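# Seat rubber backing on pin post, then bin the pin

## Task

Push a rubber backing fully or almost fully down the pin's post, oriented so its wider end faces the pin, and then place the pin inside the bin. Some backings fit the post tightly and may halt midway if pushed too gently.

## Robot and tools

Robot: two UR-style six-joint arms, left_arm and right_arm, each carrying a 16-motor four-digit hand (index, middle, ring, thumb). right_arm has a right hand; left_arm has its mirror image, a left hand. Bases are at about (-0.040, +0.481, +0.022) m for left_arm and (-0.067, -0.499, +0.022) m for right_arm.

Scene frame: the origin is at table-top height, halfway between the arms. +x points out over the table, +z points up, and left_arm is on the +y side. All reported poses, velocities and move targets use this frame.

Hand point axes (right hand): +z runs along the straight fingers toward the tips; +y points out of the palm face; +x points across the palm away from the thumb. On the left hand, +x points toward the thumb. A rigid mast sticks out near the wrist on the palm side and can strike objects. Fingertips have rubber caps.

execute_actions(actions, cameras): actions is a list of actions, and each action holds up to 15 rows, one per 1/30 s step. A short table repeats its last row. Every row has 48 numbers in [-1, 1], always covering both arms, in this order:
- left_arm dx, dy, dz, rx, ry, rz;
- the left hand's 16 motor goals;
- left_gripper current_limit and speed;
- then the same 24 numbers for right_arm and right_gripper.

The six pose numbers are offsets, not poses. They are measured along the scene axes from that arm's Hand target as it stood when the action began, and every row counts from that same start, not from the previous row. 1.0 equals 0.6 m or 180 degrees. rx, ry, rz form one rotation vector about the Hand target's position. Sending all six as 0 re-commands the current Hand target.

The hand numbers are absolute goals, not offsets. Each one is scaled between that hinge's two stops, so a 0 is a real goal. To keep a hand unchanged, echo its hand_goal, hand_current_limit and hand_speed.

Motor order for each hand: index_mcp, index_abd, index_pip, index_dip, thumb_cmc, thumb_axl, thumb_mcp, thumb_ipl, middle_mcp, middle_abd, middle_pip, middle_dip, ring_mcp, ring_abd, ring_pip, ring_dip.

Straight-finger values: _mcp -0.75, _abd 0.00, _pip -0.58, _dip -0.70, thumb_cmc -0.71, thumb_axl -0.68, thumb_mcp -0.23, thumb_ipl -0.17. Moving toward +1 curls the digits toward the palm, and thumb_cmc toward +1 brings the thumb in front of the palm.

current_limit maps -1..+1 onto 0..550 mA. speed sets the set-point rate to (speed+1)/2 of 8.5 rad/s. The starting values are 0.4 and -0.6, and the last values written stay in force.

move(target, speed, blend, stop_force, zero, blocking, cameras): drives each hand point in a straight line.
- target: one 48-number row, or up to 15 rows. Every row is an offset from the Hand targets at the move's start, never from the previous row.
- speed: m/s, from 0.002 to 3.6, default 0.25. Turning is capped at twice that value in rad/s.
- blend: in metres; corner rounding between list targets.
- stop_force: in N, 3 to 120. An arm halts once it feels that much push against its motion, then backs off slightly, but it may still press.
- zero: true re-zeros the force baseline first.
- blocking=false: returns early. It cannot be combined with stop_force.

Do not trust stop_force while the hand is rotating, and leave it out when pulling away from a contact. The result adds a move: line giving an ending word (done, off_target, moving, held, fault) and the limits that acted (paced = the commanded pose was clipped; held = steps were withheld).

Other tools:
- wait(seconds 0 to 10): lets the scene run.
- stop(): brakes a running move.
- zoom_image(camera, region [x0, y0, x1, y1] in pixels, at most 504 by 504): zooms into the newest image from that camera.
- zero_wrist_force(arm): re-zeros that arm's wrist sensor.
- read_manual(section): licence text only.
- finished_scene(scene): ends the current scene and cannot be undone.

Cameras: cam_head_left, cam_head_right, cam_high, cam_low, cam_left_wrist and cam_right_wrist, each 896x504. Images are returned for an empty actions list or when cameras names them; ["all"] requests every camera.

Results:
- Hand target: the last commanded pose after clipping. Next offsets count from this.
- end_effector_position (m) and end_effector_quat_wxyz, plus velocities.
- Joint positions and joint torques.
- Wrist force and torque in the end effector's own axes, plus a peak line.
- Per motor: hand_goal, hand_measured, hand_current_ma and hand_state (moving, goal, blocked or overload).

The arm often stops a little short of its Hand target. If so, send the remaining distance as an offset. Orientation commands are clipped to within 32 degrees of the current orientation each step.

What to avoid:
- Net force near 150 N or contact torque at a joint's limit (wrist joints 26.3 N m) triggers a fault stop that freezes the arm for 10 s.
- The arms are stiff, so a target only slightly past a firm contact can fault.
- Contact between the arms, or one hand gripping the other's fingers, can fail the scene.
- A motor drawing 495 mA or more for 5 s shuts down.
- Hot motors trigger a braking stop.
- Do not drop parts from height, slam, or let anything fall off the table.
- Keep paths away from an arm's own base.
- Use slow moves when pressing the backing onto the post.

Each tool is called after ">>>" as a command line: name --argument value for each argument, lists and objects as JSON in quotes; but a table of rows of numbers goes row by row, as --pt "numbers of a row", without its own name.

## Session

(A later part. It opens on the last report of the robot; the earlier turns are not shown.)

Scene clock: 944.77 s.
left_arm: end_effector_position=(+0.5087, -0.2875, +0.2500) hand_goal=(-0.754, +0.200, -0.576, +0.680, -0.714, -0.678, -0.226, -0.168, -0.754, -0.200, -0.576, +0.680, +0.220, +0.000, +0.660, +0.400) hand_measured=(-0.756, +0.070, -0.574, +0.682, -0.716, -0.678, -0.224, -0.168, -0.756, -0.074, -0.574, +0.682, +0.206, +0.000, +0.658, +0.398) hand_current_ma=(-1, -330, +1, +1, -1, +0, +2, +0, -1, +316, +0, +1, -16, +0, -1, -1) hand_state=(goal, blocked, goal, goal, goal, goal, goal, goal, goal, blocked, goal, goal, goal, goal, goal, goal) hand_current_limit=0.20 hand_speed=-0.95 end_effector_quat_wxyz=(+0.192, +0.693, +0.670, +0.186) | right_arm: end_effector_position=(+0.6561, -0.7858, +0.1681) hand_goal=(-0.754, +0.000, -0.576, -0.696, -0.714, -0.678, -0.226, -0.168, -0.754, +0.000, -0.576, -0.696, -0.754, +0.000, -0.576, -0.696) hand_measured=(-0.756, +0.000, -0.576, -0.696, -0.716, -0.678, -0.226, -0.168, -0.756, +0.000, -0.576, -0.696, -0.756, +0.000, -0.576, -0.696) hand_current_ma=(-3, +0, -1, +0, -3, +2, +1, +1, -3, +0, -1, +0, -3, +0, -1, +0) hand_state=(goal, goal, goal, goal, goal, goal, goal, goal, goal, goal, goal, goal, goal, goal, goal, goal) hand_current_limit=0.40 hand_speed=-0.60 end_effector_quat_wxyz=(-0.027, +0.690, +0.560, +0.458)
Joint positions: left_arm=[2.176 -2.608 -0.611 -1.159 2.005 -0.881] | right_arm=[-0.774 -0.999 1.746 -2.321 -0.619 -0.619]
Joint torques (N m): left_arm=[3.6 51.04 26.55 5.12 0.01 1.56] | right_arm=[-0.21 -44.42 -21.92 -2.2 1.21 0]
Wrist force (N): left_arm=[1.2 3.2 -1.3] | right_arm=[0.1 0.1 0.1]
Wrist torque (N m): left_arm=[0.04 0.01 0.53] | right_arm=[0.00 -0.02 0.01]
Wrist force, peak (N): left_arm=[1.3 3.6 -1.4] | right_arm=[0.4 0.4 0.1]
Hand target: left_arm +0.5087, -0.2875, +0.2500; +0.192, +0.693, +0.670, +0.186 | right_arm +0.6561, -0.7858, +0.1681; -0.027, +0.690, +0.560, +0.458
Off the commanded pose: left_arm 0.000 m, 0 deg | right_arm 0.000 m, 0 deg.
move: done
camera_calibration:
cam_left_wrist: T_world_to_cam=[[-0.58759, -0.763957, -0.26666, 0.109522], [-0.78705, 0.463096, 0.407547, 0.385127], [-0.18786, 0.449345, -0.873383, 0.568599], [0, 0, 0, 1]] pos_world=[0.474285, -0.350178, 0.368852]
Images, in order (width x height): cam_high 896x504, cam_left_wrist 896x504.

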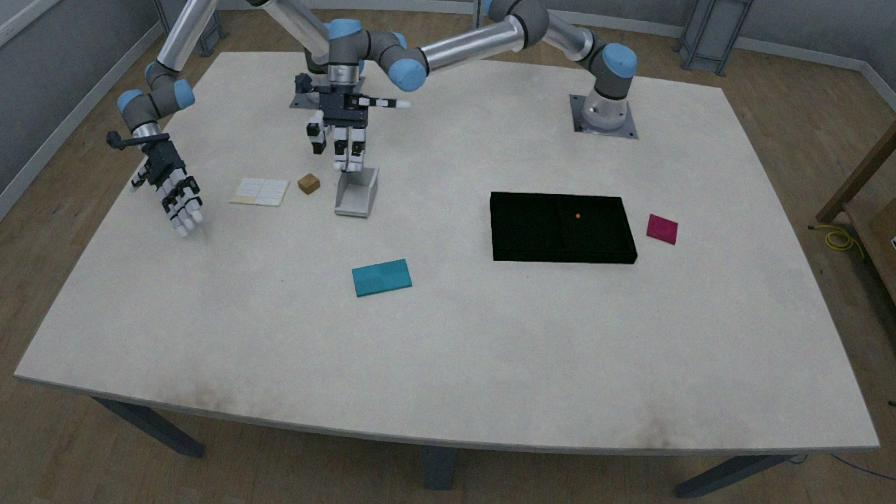

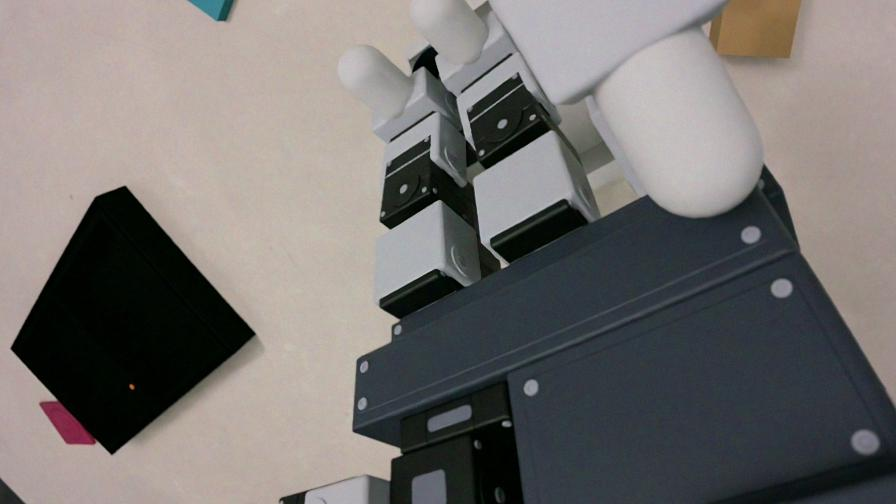

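>>> move --target '[0.01,0,-0.1167,0,0,0,-0.754,0.2,-0.576,0.68,-0.714,-0.677,-0.226,-0.168,-0.754,-0.2,-0.576,0.68,0.22,0,0.66,0.4,0.2,-0.95,0,0,0,0,0,0,-0.754,0,-0.576,-0.696,-0.714,-0.678,-0.226,-0.168,-0.754,0,-0.576,-0.696,-0.754,0,-0.576,-0.696,0.4,-0.6]' --speed 0.06 --stop_force 8 --cameras '["cam_high","cam_low"]'

>>> zoom_image --camera "cam_high" --region '[310, 130, 400, 225]'

>>> zoom_image --camera "cam_low" --region '[130, 200, 290, 340]'

Scene clock: 1019.77 s.
left_arm: end_effector_position=(+0.5147, -0.2875, +0.1800) hand_goal=(-0.754, +0.200, -0.576, +0.680, -0.714, -0.678, -0.226, -0.168, -0.754, -0.200, -0.576, +0.680, +0.220, +0.000, +0.660, +0.400) hand_measured=(-0.756, +0.070, -0.574, +0.682, -0.716, -0.678, -0.224, -0.168, -0.756, -0.074, -0.574, +0.682, +0.206, +0.000, +0.658, +0.398) hand_current_ma=(-1, -330, +1, +1, -1, +0, +2, +0, -1, +316, +0, +1, -16, +0, -1, -1) hand_state=(goal, blocked, goal, goal, goal, goal, goal, goal, goal, blocked, goal, goal, goal, goal, goal, goal) hand_current_limit=0.20 hand_speed=-0.95 end_effector_quat_wxyz=(+0.192, +0.693, +0.670, +0.186) | right_arm: end_effector_position=(+0.6561, -0.7858, +0.1681) hand_goal=(-0.754, +0.000, -0.576, -0.696, -0.714, -0.678, -0.226, -0.168, -0.754, +0.000, -0.576, -0.696, -0.754, +0.000, -0.576, -0.696) hand_measured=(-0.756, +0.000, -0.576, -0.696, -0.716, -0.678, -0.226, -0.168, -0.756, +0.000, -0.576, -0.696, -0.756, +0.000, -0.576, -0.696) hand_current_ma=(-3, +0, -1, +0, -3, +2, +1, +1, -3, +0, -1, +0, -3, +0, -1, +0) hand_state=(goal, goal, goal, goal, goal, goal, goal, goal, goal, goal, goal, goal, goal, goal, goal, goal) hand_current_limit=0.40 hand_speed=-0.60 end_effector_quat_wxyz=(-0.027, +0.690, +0.560, +0.458)
Joint positions: left_arm=[2.182 -2.658 -0.696 -1.023 2.003 -0.875] | right_arm=[-0.774 -0.999 1.746 -2.321 -0.619 -0.619]
Joint torques (N m): left_arm=[-5.11 67.78 34.03 0.07 -0.62 -1.13] | right_arm=[-0.65 -45.44 -21.76 -1.96 1.2 -0.17]
Wrist force (N): left_arm=[0.8 3.3 -1.2] | right_arm=[0.1 0.2 0.1]
Wrist torque (N m): left_arm=[0.05 0.06 0.31] | right_arm=[0.01 -0.02 0.02]
Wrist force, peak (N): left_arm=[1.0 3.9 -2.3] | right_arm=[0.2 0.5 0.3]
Hand target: left_arm +0.5147, -0.2875, +0.1800; +0.192, +0.693, +0.670, +0.186 | right_arm +0.6561, -0.7858, +0.1681; -0.027, +0.690, +0.560, +0.458
Off the commanded pose: left_arm 0.000 m, 0 deg | right_arm 0.000 m, 0 deg.
move: done
Images, in order (width x height): cam_high 896x504, cam_low 896x504.

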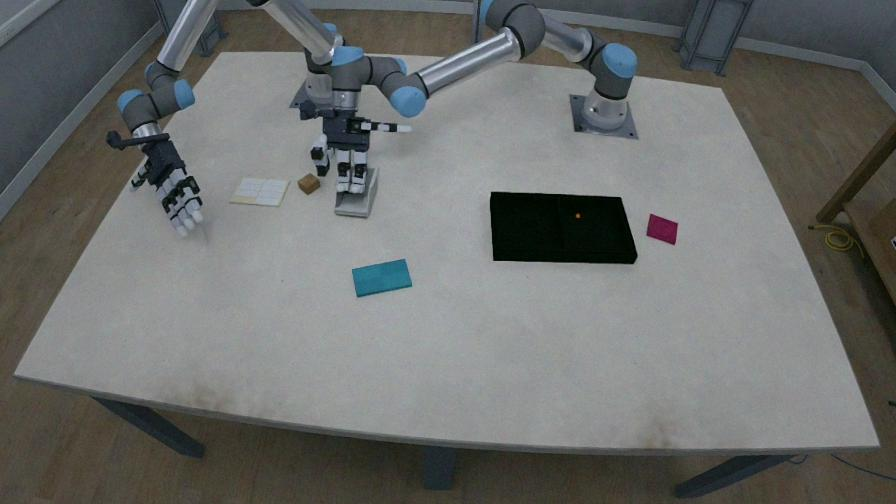

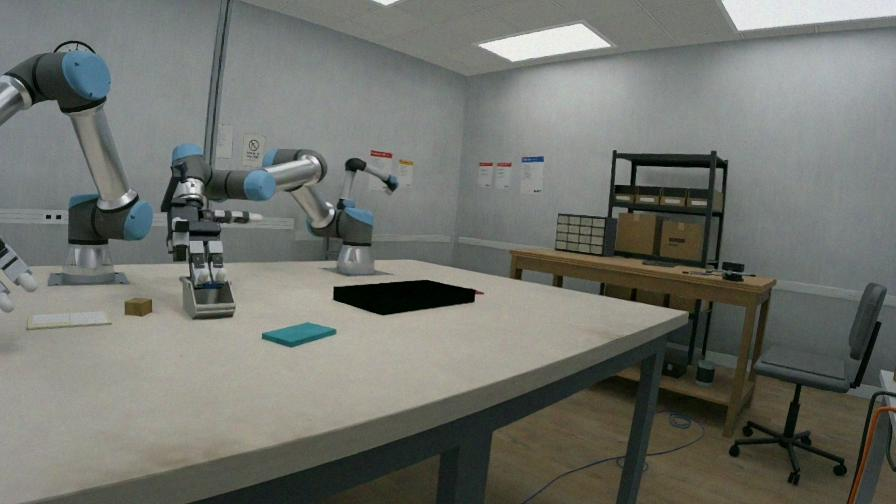

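Scaled by 5.305 from the camera's 896x504 image, which has a finer 1280x720 frame.

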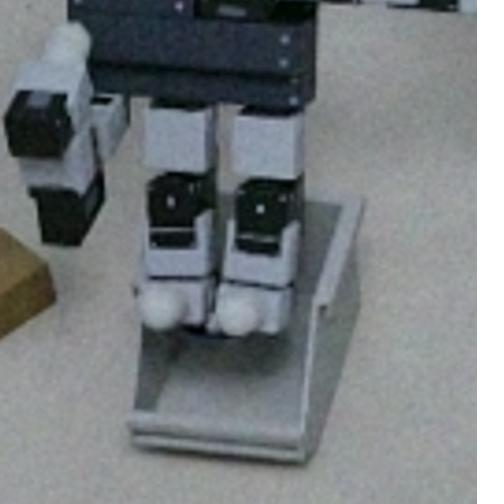

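Scaled by 3.150 from the camera's 896x504 image, which has a finer 1280x720 frame.

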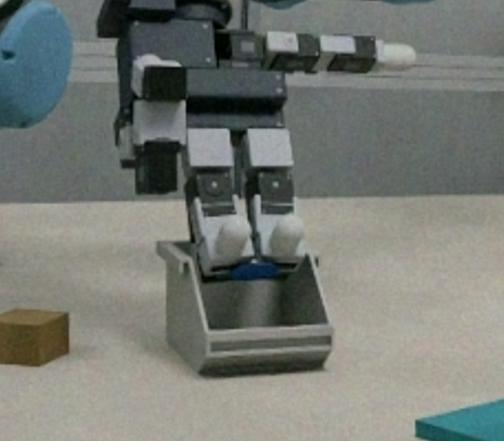

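>>> zoom_image --camera "cam_high" --region '[328, 160, 384, 222]'

>>> zoom_image --camera "cam_low" --region '[175, 255, 245, 325]'

Scaled by 8.129 from the camera's 896x504 image, which has a finer 1280x720 frame.

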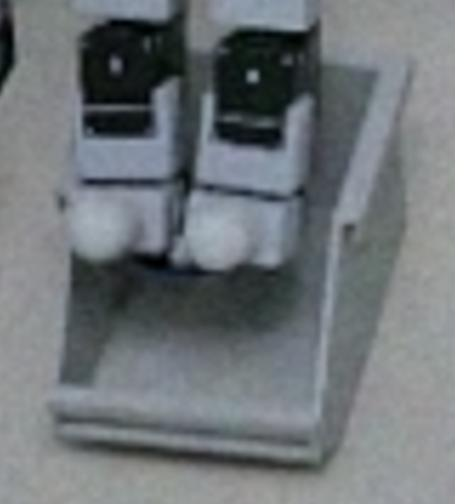

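Scaled by 7.200 from the camera's 896x504 image, which has a finer 1280x720 frame.

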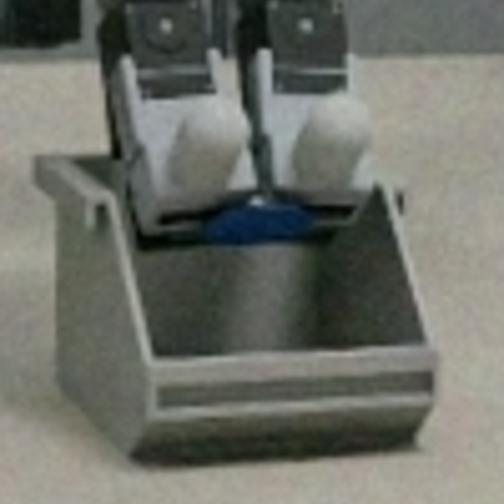

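>>> move --target '[0,0.0017,-0.0733,0,0,0,-0.754,0.2,-0.576,0.68,-0.714,-0.677,-0.226,-0.168,-0.754,-0.2,-0.576,0.68,0.22,0,0.66,0.4,0.2,-0.95,0,0,0,0,0,0,-0.754,0,-0.576,-0.696,-0.714,-0.678,-0.226,-0.168,-0.754,0,-0.576,-0.696,-0.754,0,-0.576,-0.696,0.4,-0.6]' --speed 0.025 --stop_force 7 --cameras '["cam_high","cam_low"]'

>>> zoom_image --camera "cam_high" --region '[320, 155, 390, 222]'

>>> zoom_image --camera "cam_low" --region '[175, 255, 245, 325]'

Scene clock: 1098.40 s.
left_arm: end_effector_position=(+0.5147, -0.2865, +0.1360) hand_goal=(-0.754, +0.200, -0.576, +0.680, -0.714, -0.678, -0.226, -0.168, -0.754, -0.200, -0.576, +0.680, +0.220, +0.000, +0.660, +0.400) hand_measured=(-0.756, +0.070, -0.574, +0.682, -0.716, -0.678, -0.224, -0.168, -0.756, -0.074, -0.574, +0.682, +0.206, +0.000, +0.658, +0.398) hand_current_ma=(-1, -330, +1, +1, -1, +0, +2, +0, -1, +316, +0, +1, -16, +0, -1, -1) hand_state=(goal, blocked, goal, goal, goal, goal, goal, goal, goal, blocked, goal, goal, goal, goal, goal, goal) hand_current_limit=0.20 hand_speed=-0.95 end_effector_quat_wxyz=(+0.192, +0.693, +0.670, +0.186) | right_arm: end_effector_position=(+0.6561, -0.7858, +0.1681) hand_goal=(-0.754, +0.000, -0.576, -0.696, -0.714, -0.678, -0.226, -0.168, -0.754, +0.000, -0.576, -0.696, -0.754, +0.000, -0.576, -0.696) hand_measured=(-0.756, +0.000, -0.576, -0.696, -0.716, -0.678, -0.226, -0.168, -0.756, +0.000, -0.576, -0.696, -0.756, +0.000, -0.576, -0.696) hand_current_ma=(-3, +0, -1, +0, -3, +2, +1, +1, -3, +0, -1, +0, -3, +0, -1, +0) hand_state=(goal, goal, goal, goal, goal, goal, goal, goal, goal, goal, goal, goal, goal, goal, goal, goal) hand_current_limit=0.40 hand_speed=-0.60 end_effector_quat_wxyz=(-0.027, +0.690, +0.560, +0.458)
Joint positions: left_arm=[2.182 -2.694 -0.74 -0.943 2.003 -0.874] | right_arm=[-0.774 -0.999 1.746 -2.321 -0.619 -0.619]
Joint torques (N m): left_arm=[7.51 67.48 33.93 0.01 -1.48 1.44] | right_arm=[-0.71 -44.44 -21.89 -2.13 1.12 -0.04]
Wrist force (N): left_arm=[0.9 3.3 -1.1] | right_arm=[0.4 0.1 0.2]
Wrist torque (N m): left_arm=[0.04 0.04 0.30] | right_arm=[0.00 -0.06 0.04]
Wrist force, peak (N): left_arm=[0.9 3.7 -1.7] | right_arm=[0.3 0.5 0.3]
Hand target: left_arm +0.5147, -0.2865, +0.1360; +0.192, +0.693, +0.670, +0.186 | right_arm +0.6561, -0.7858, +0.1681; -0.027, +0.690, +0.560, +0.458
Off the commanded pose: left_arm 0.000 m, 0 deg | right_arm 0.000 m, 0 deg.
move: done
Images, in order (width x height): cam_high 896x504, cam_low 896x504.

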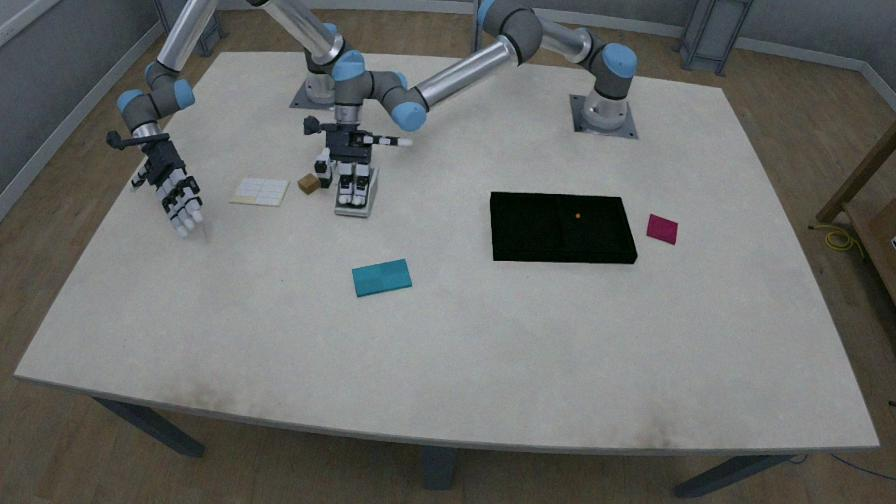

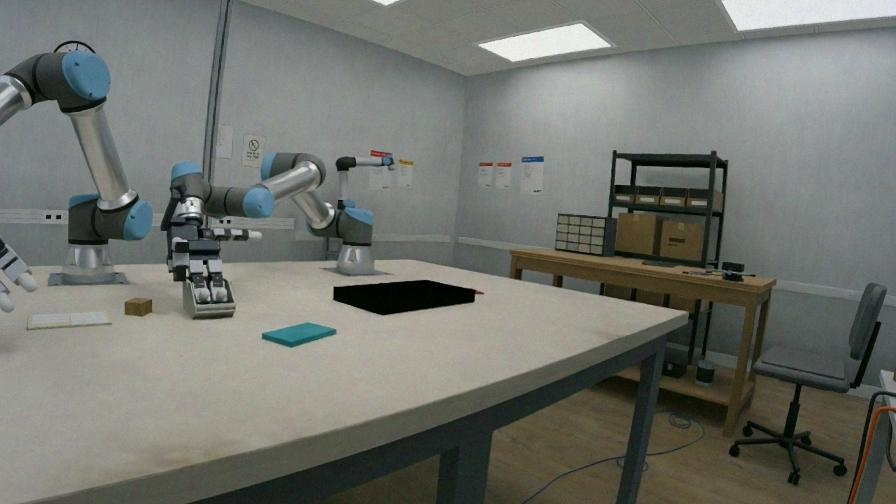

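Scaled by 7.200 from the camera's 896x504 image, which has a finer 1280x720 frame.

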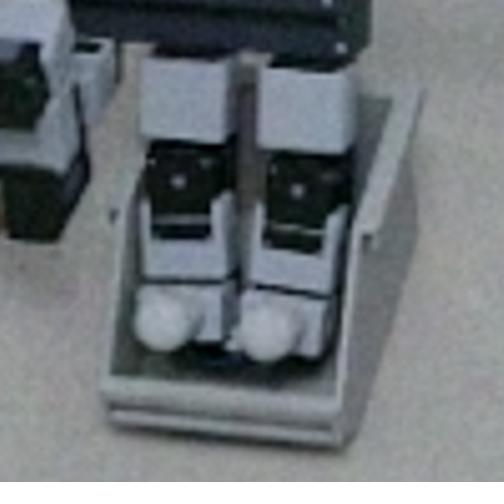

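Scaled by 7.200 from the camera's 896x504 image, which has a finer 1280x720 frame.

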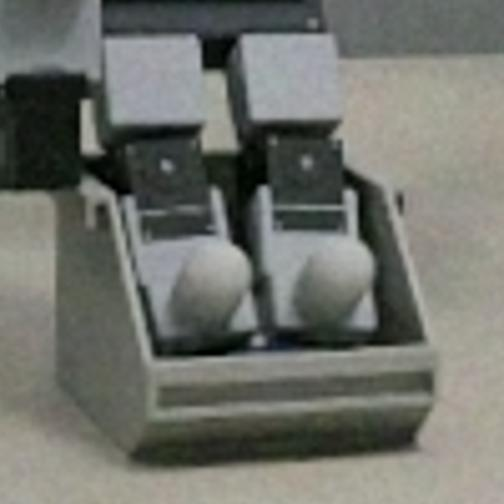

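>>> move --target '[0,0,0,0,0,0,-0.754,0.015,-0.576,0.68,-0.714,-0.677,-0.226,-0.168,-0.754,-0.015,-0.576,0.68,0.22,0,0.66,0.4,0.2,-0.95,0,0,0,0,0,0,-0.754,0,-0.576,-0.696,-0.714,-0.678,-0.226,-0.168,-0.754,0,-0.576,-0.696,-0.754,0,-0.576,-0.696,0.4,-0.6]' --speed 0.05 --cameras '["cam_high","cam_low"]'

>>> zoom_image --camera "cam_high" --region '[320, 155, 390, 222]'

>>> zoom_image --camera "cam_low" --region '[175, 255, 245, 325]'

Scene clock: 1110.27 s.
left_arm: end_effector_position=(+0.5147, -0.2865, +0.1360) hand_goal=(-0.754, +0.014, -0.576, +0.680, -0.714, -0.678, -0.226, -0.168, -0.754, -0.016, -0.576, +0.680, +0.220, +0.000, +0.660, +0.400) hand_measured=(-0.756, +0.018, -0.574, +0.682, -0.716, -0.678, -0.224, -0.168, -0.756, -0.020, -0.574, +0.682, +0.206, +0.000, +0.658, +0.398) hand_current_ma=(-1, +2, +0, +1, -1, +0, +2, +0, -1, -1, +0, +1, -16, +0, -1, -1) hand_state=(goal, goal, goal, goal, goal, goal, goal, goal, goal, goal, goal, goal, goal, goal, goal, goal) hand_current_limit=0.20 hand_speed=-0.95 end_effector_quat_wxyz=(+0.192, +0.693, +0.670, +0.186) | right_arm: end_effector_position=(+0.6561, -0.7858, +0.1681) hand_goal=(-0.754, +0.000, -0.576, -0.696, -0.714, -0.678, -0.226, -0.168, -0.754, +0.000, -0.576, -0.696, -0.754, +0.000, -0.576, -0.696) hand_measured=(-0.756, +0.000, -0.576, -0.696, -0.716, -0.678, -0.226, -0.168, -0.756, +0.000, -0.576, -0.696, -0.756, +0.000, -0.576, -0.696) hand_current_ma=(-3, +0, -1, +0, -3, +2, +1, +1, -3, +0, -1, +0, -3, +0, -1, +0) hand_state=(goal, goal, goal, goal, goal, goal, goal, goal, goal, goal, goal, goal, goal, goal, goal, goal) hand_current_limit=0.40 hand_speed=-0.60 end_effector_quat_wxyz=(-0.027, +0.690, +0.560, +0.458)
Joint positions: left_arm=[2.182 -2.694 -0.74 -0.943 2.003 -0.874] | right_arm=[-0.774 -0.999 1.746 -2.321 -0.619 -0.619]
Joint torques (N m): left_arm=[3.05 67.83 33.75 0.01 -0.77 -0.07] | right_arm=[-0.43 -44.94 -21.61 -2.02 1.07 -0.11]
Wrist force (N): left_arm=[1.0 3.4 -1.3] | right_arm=[0.0 0.4 0.3]
Wrist torque (N m): left_arm=[0.06 0.04 0.31] | right_arm=[0.04 -0.01 0.01]
Wrist force, peak (N): left_arm=[1.0 3.4 -1.4] | right_arm=[-0.1 0.4 0.4]
Hand target: left_arm +0.5147, -0.2865, +0.1360; +0.192, +0.693, +0.670, +0.186 | right_arm +0.6561, -0.7858, +0.1681; -0.027, +0.690, +0.560, +0.458
Off the commanded pose: left_arm 0.000 m, 0 deg | right_arm 0.000 m, 0 deg.
move: done
Images, in order (width x height): cam_high 896x504, cam_low 896x504.

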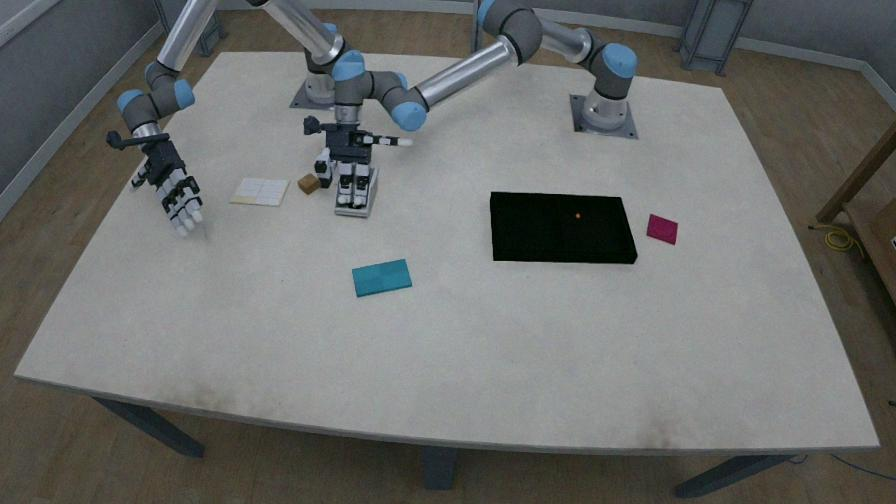

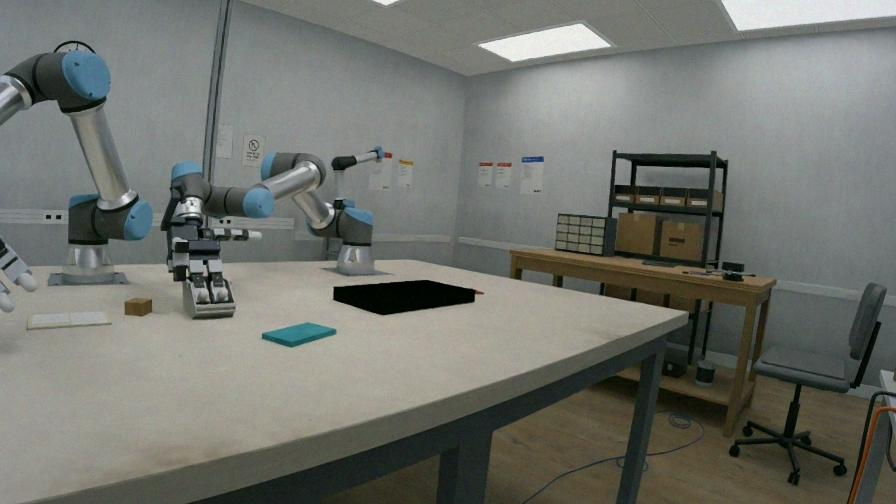

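Scaled by 7.200 from the camera's 896x504 image, which has a finer 1280x720 frame.

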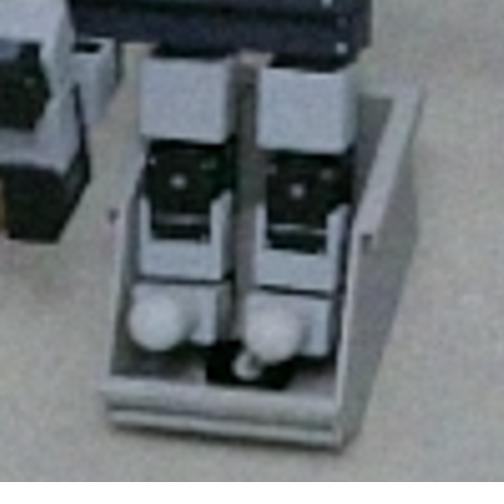

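Scaled by 7.200 from the camera's 896x504 image, which has a finer 1280x720 frame.

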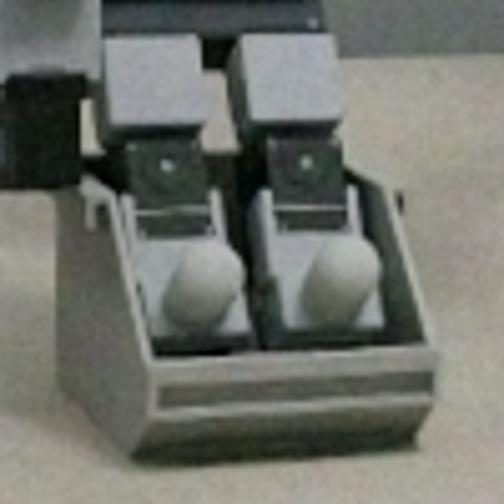

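>>> move --pt "0 0 0.05 0 0 0 -0.754 0.015 -0.576 0.68 -0.714 -0.677 -0.226 -0.168 -0.754 -0.015 -0.576 0.68 0.22 0 0.66 0.4 0.2 -0.95 0 0 0 0 0 0 -0.754 0 -0.576 -0.696 -0.714 -0.678 -0.226 -0.168 -0.754 0 -0.576 -0.696 -0.754 0 -0.576 -0.696 0.4 -0.6" --pt "0 0 0.2 0 0 0 -0.754 0.015 -0.576 0.68 -0.714 -0.677 -0.226 -0.168 -0.754 -0.015 -0.576 0.68 0.22 0 0.66 0.4 0.2 -0.95 0 0 0 0 0 0 -0.754 0 -0.576 -0.696 -0.714 -0.678 -0.226 -0.168 -0.754 0 -0.576 -0.696 -0.754 0 -0.576 -0.696 0.4 -0.6" --speed '[0.03,0.12]' --blend 0.01 --cameras '["cam_high"]'

>>> zoom_image --camera "cam_high" --region '[325, 160, 385, 222]'

Scene clock: 1123.70 s.
left_arm: end_effector_position=(+0.5147, -0.2865, +0.2560) hand_goal=(-0.754, +0.014, -0.576, +0.680, -0.714, -0.678, -0.226, -0.168, -0.754, -0.016, -0.576, +0.680, +0.220, +0.000, +0.660, +0.400) hand_measured=(-0.756, +0.018, -0.574, +0.682, -0.716, -0.678, -0.224, -0.168, -0.756, -0.020, -0.574, +0.682, +0.206, +0.000, +0.658, +0.398) hand_current_ma=(-1, +1, +0, +1, -1, +0, +2, +0, -1, -1, +0, +1, -16, +0, -1, -1) hand_state=(goal, goal, goal, goal, goal, goal, goal, goal, goal, goal, goal, goal, goal, goal, goal, goal) hand_current_limit=0.20 hand_speed=-0.95 end_effector_quat_wxyz=(+0.192, +0.693, +0.670, +0.186) | right_arm: end_effector_position=(+0.6561, -0.7858, +0.1681) hand_goal=(-0.754, +0.000, -0.576, -0.696, -0.714, -0.678, -0.226, -0.168, -0.754, +0.000, -0.576, -0.696, -0.754, +0.000, -0.576, -0.696) hand_measured=(-0.756, +0.000, -0.576, -0.696, -0.716, -0.678, -0.226, -0.168, -0.756, +0.000, -0.576, -0.696, -0.756, +0.000, -0.576, -0.696) hand_current_ma=(-3, +0, -1, +0, -3, +2, +1, +1, -3, +0, -1, +0, -3, +0, -1, +0) hand_state=(goal, goal, goal, goal, goal, goal, goal, goal, goal, goal, goal, goal, goal, goal, goal, goal) hand_current_limit=0.40 hand_speed=-0.60 end_effector_quat_wxyz=(-0.027, +0.690, +0.560, +0.458)
Joint positions: left_arm=[2.182 -2.614 -0.586 -1.176 2.002 -0.874] | right_arm=[-0.774 -0.999 1.746 -2.321 -0.619 -0.619]
Joint torques (N m): left_arm=[3.6 53.34 12.76 3.33 -0.59 -1.61] | right_arm=[-1.28 -44.62 -21.5 -1.99 1.09 0.01]
Wrist force (N): left_arm=[1.0 3.1 -1.4] | right_arm=[0.2 0.3 0.1]
Wrist torque (N m): left_arm=[0.03 0.04 0.38] | right_arm=[0.03 -0.03 0.03]
Wrist force, peak (N): left_arm=[1.0 3.8 -2.5] | right_arm=[0.4 0.5 -0.2]
Hand target: left_arm +0.5147, -0.2865, +0.2560; +0.192, +0.693, +0.670, +0.186 | right_arm +0.6561, -0.7858, +0.1681; -0.027, +0.690, +0.560, +0.458
Off the commanded pose: left_arm 0.000 m, 0 deg | right_arm 0.000 m, 0 deg.
move: done
Images, in order (width x height): cam_high 896x504.

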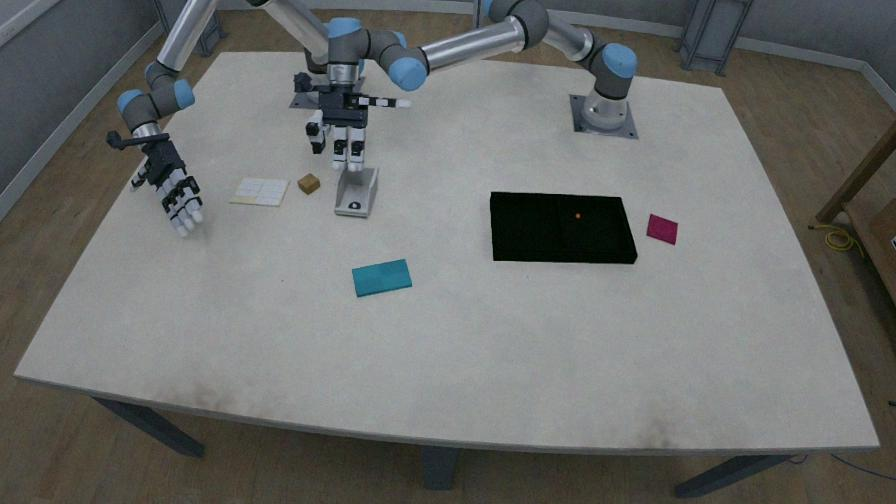

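Scaled by 8.129 from the camera's 896x504 image, which has a finer 1280x720 frame.

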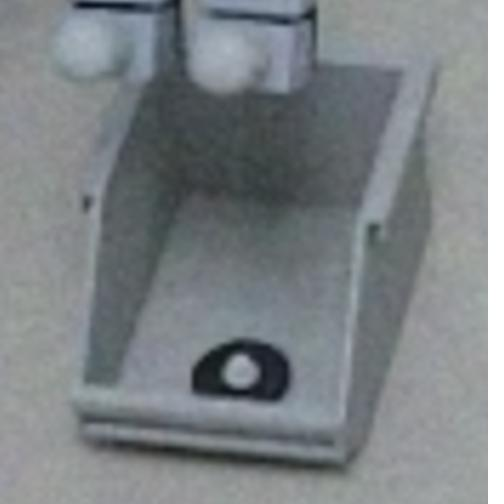

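>>> finished_scene --scene 2

The scene is finished: the task was done.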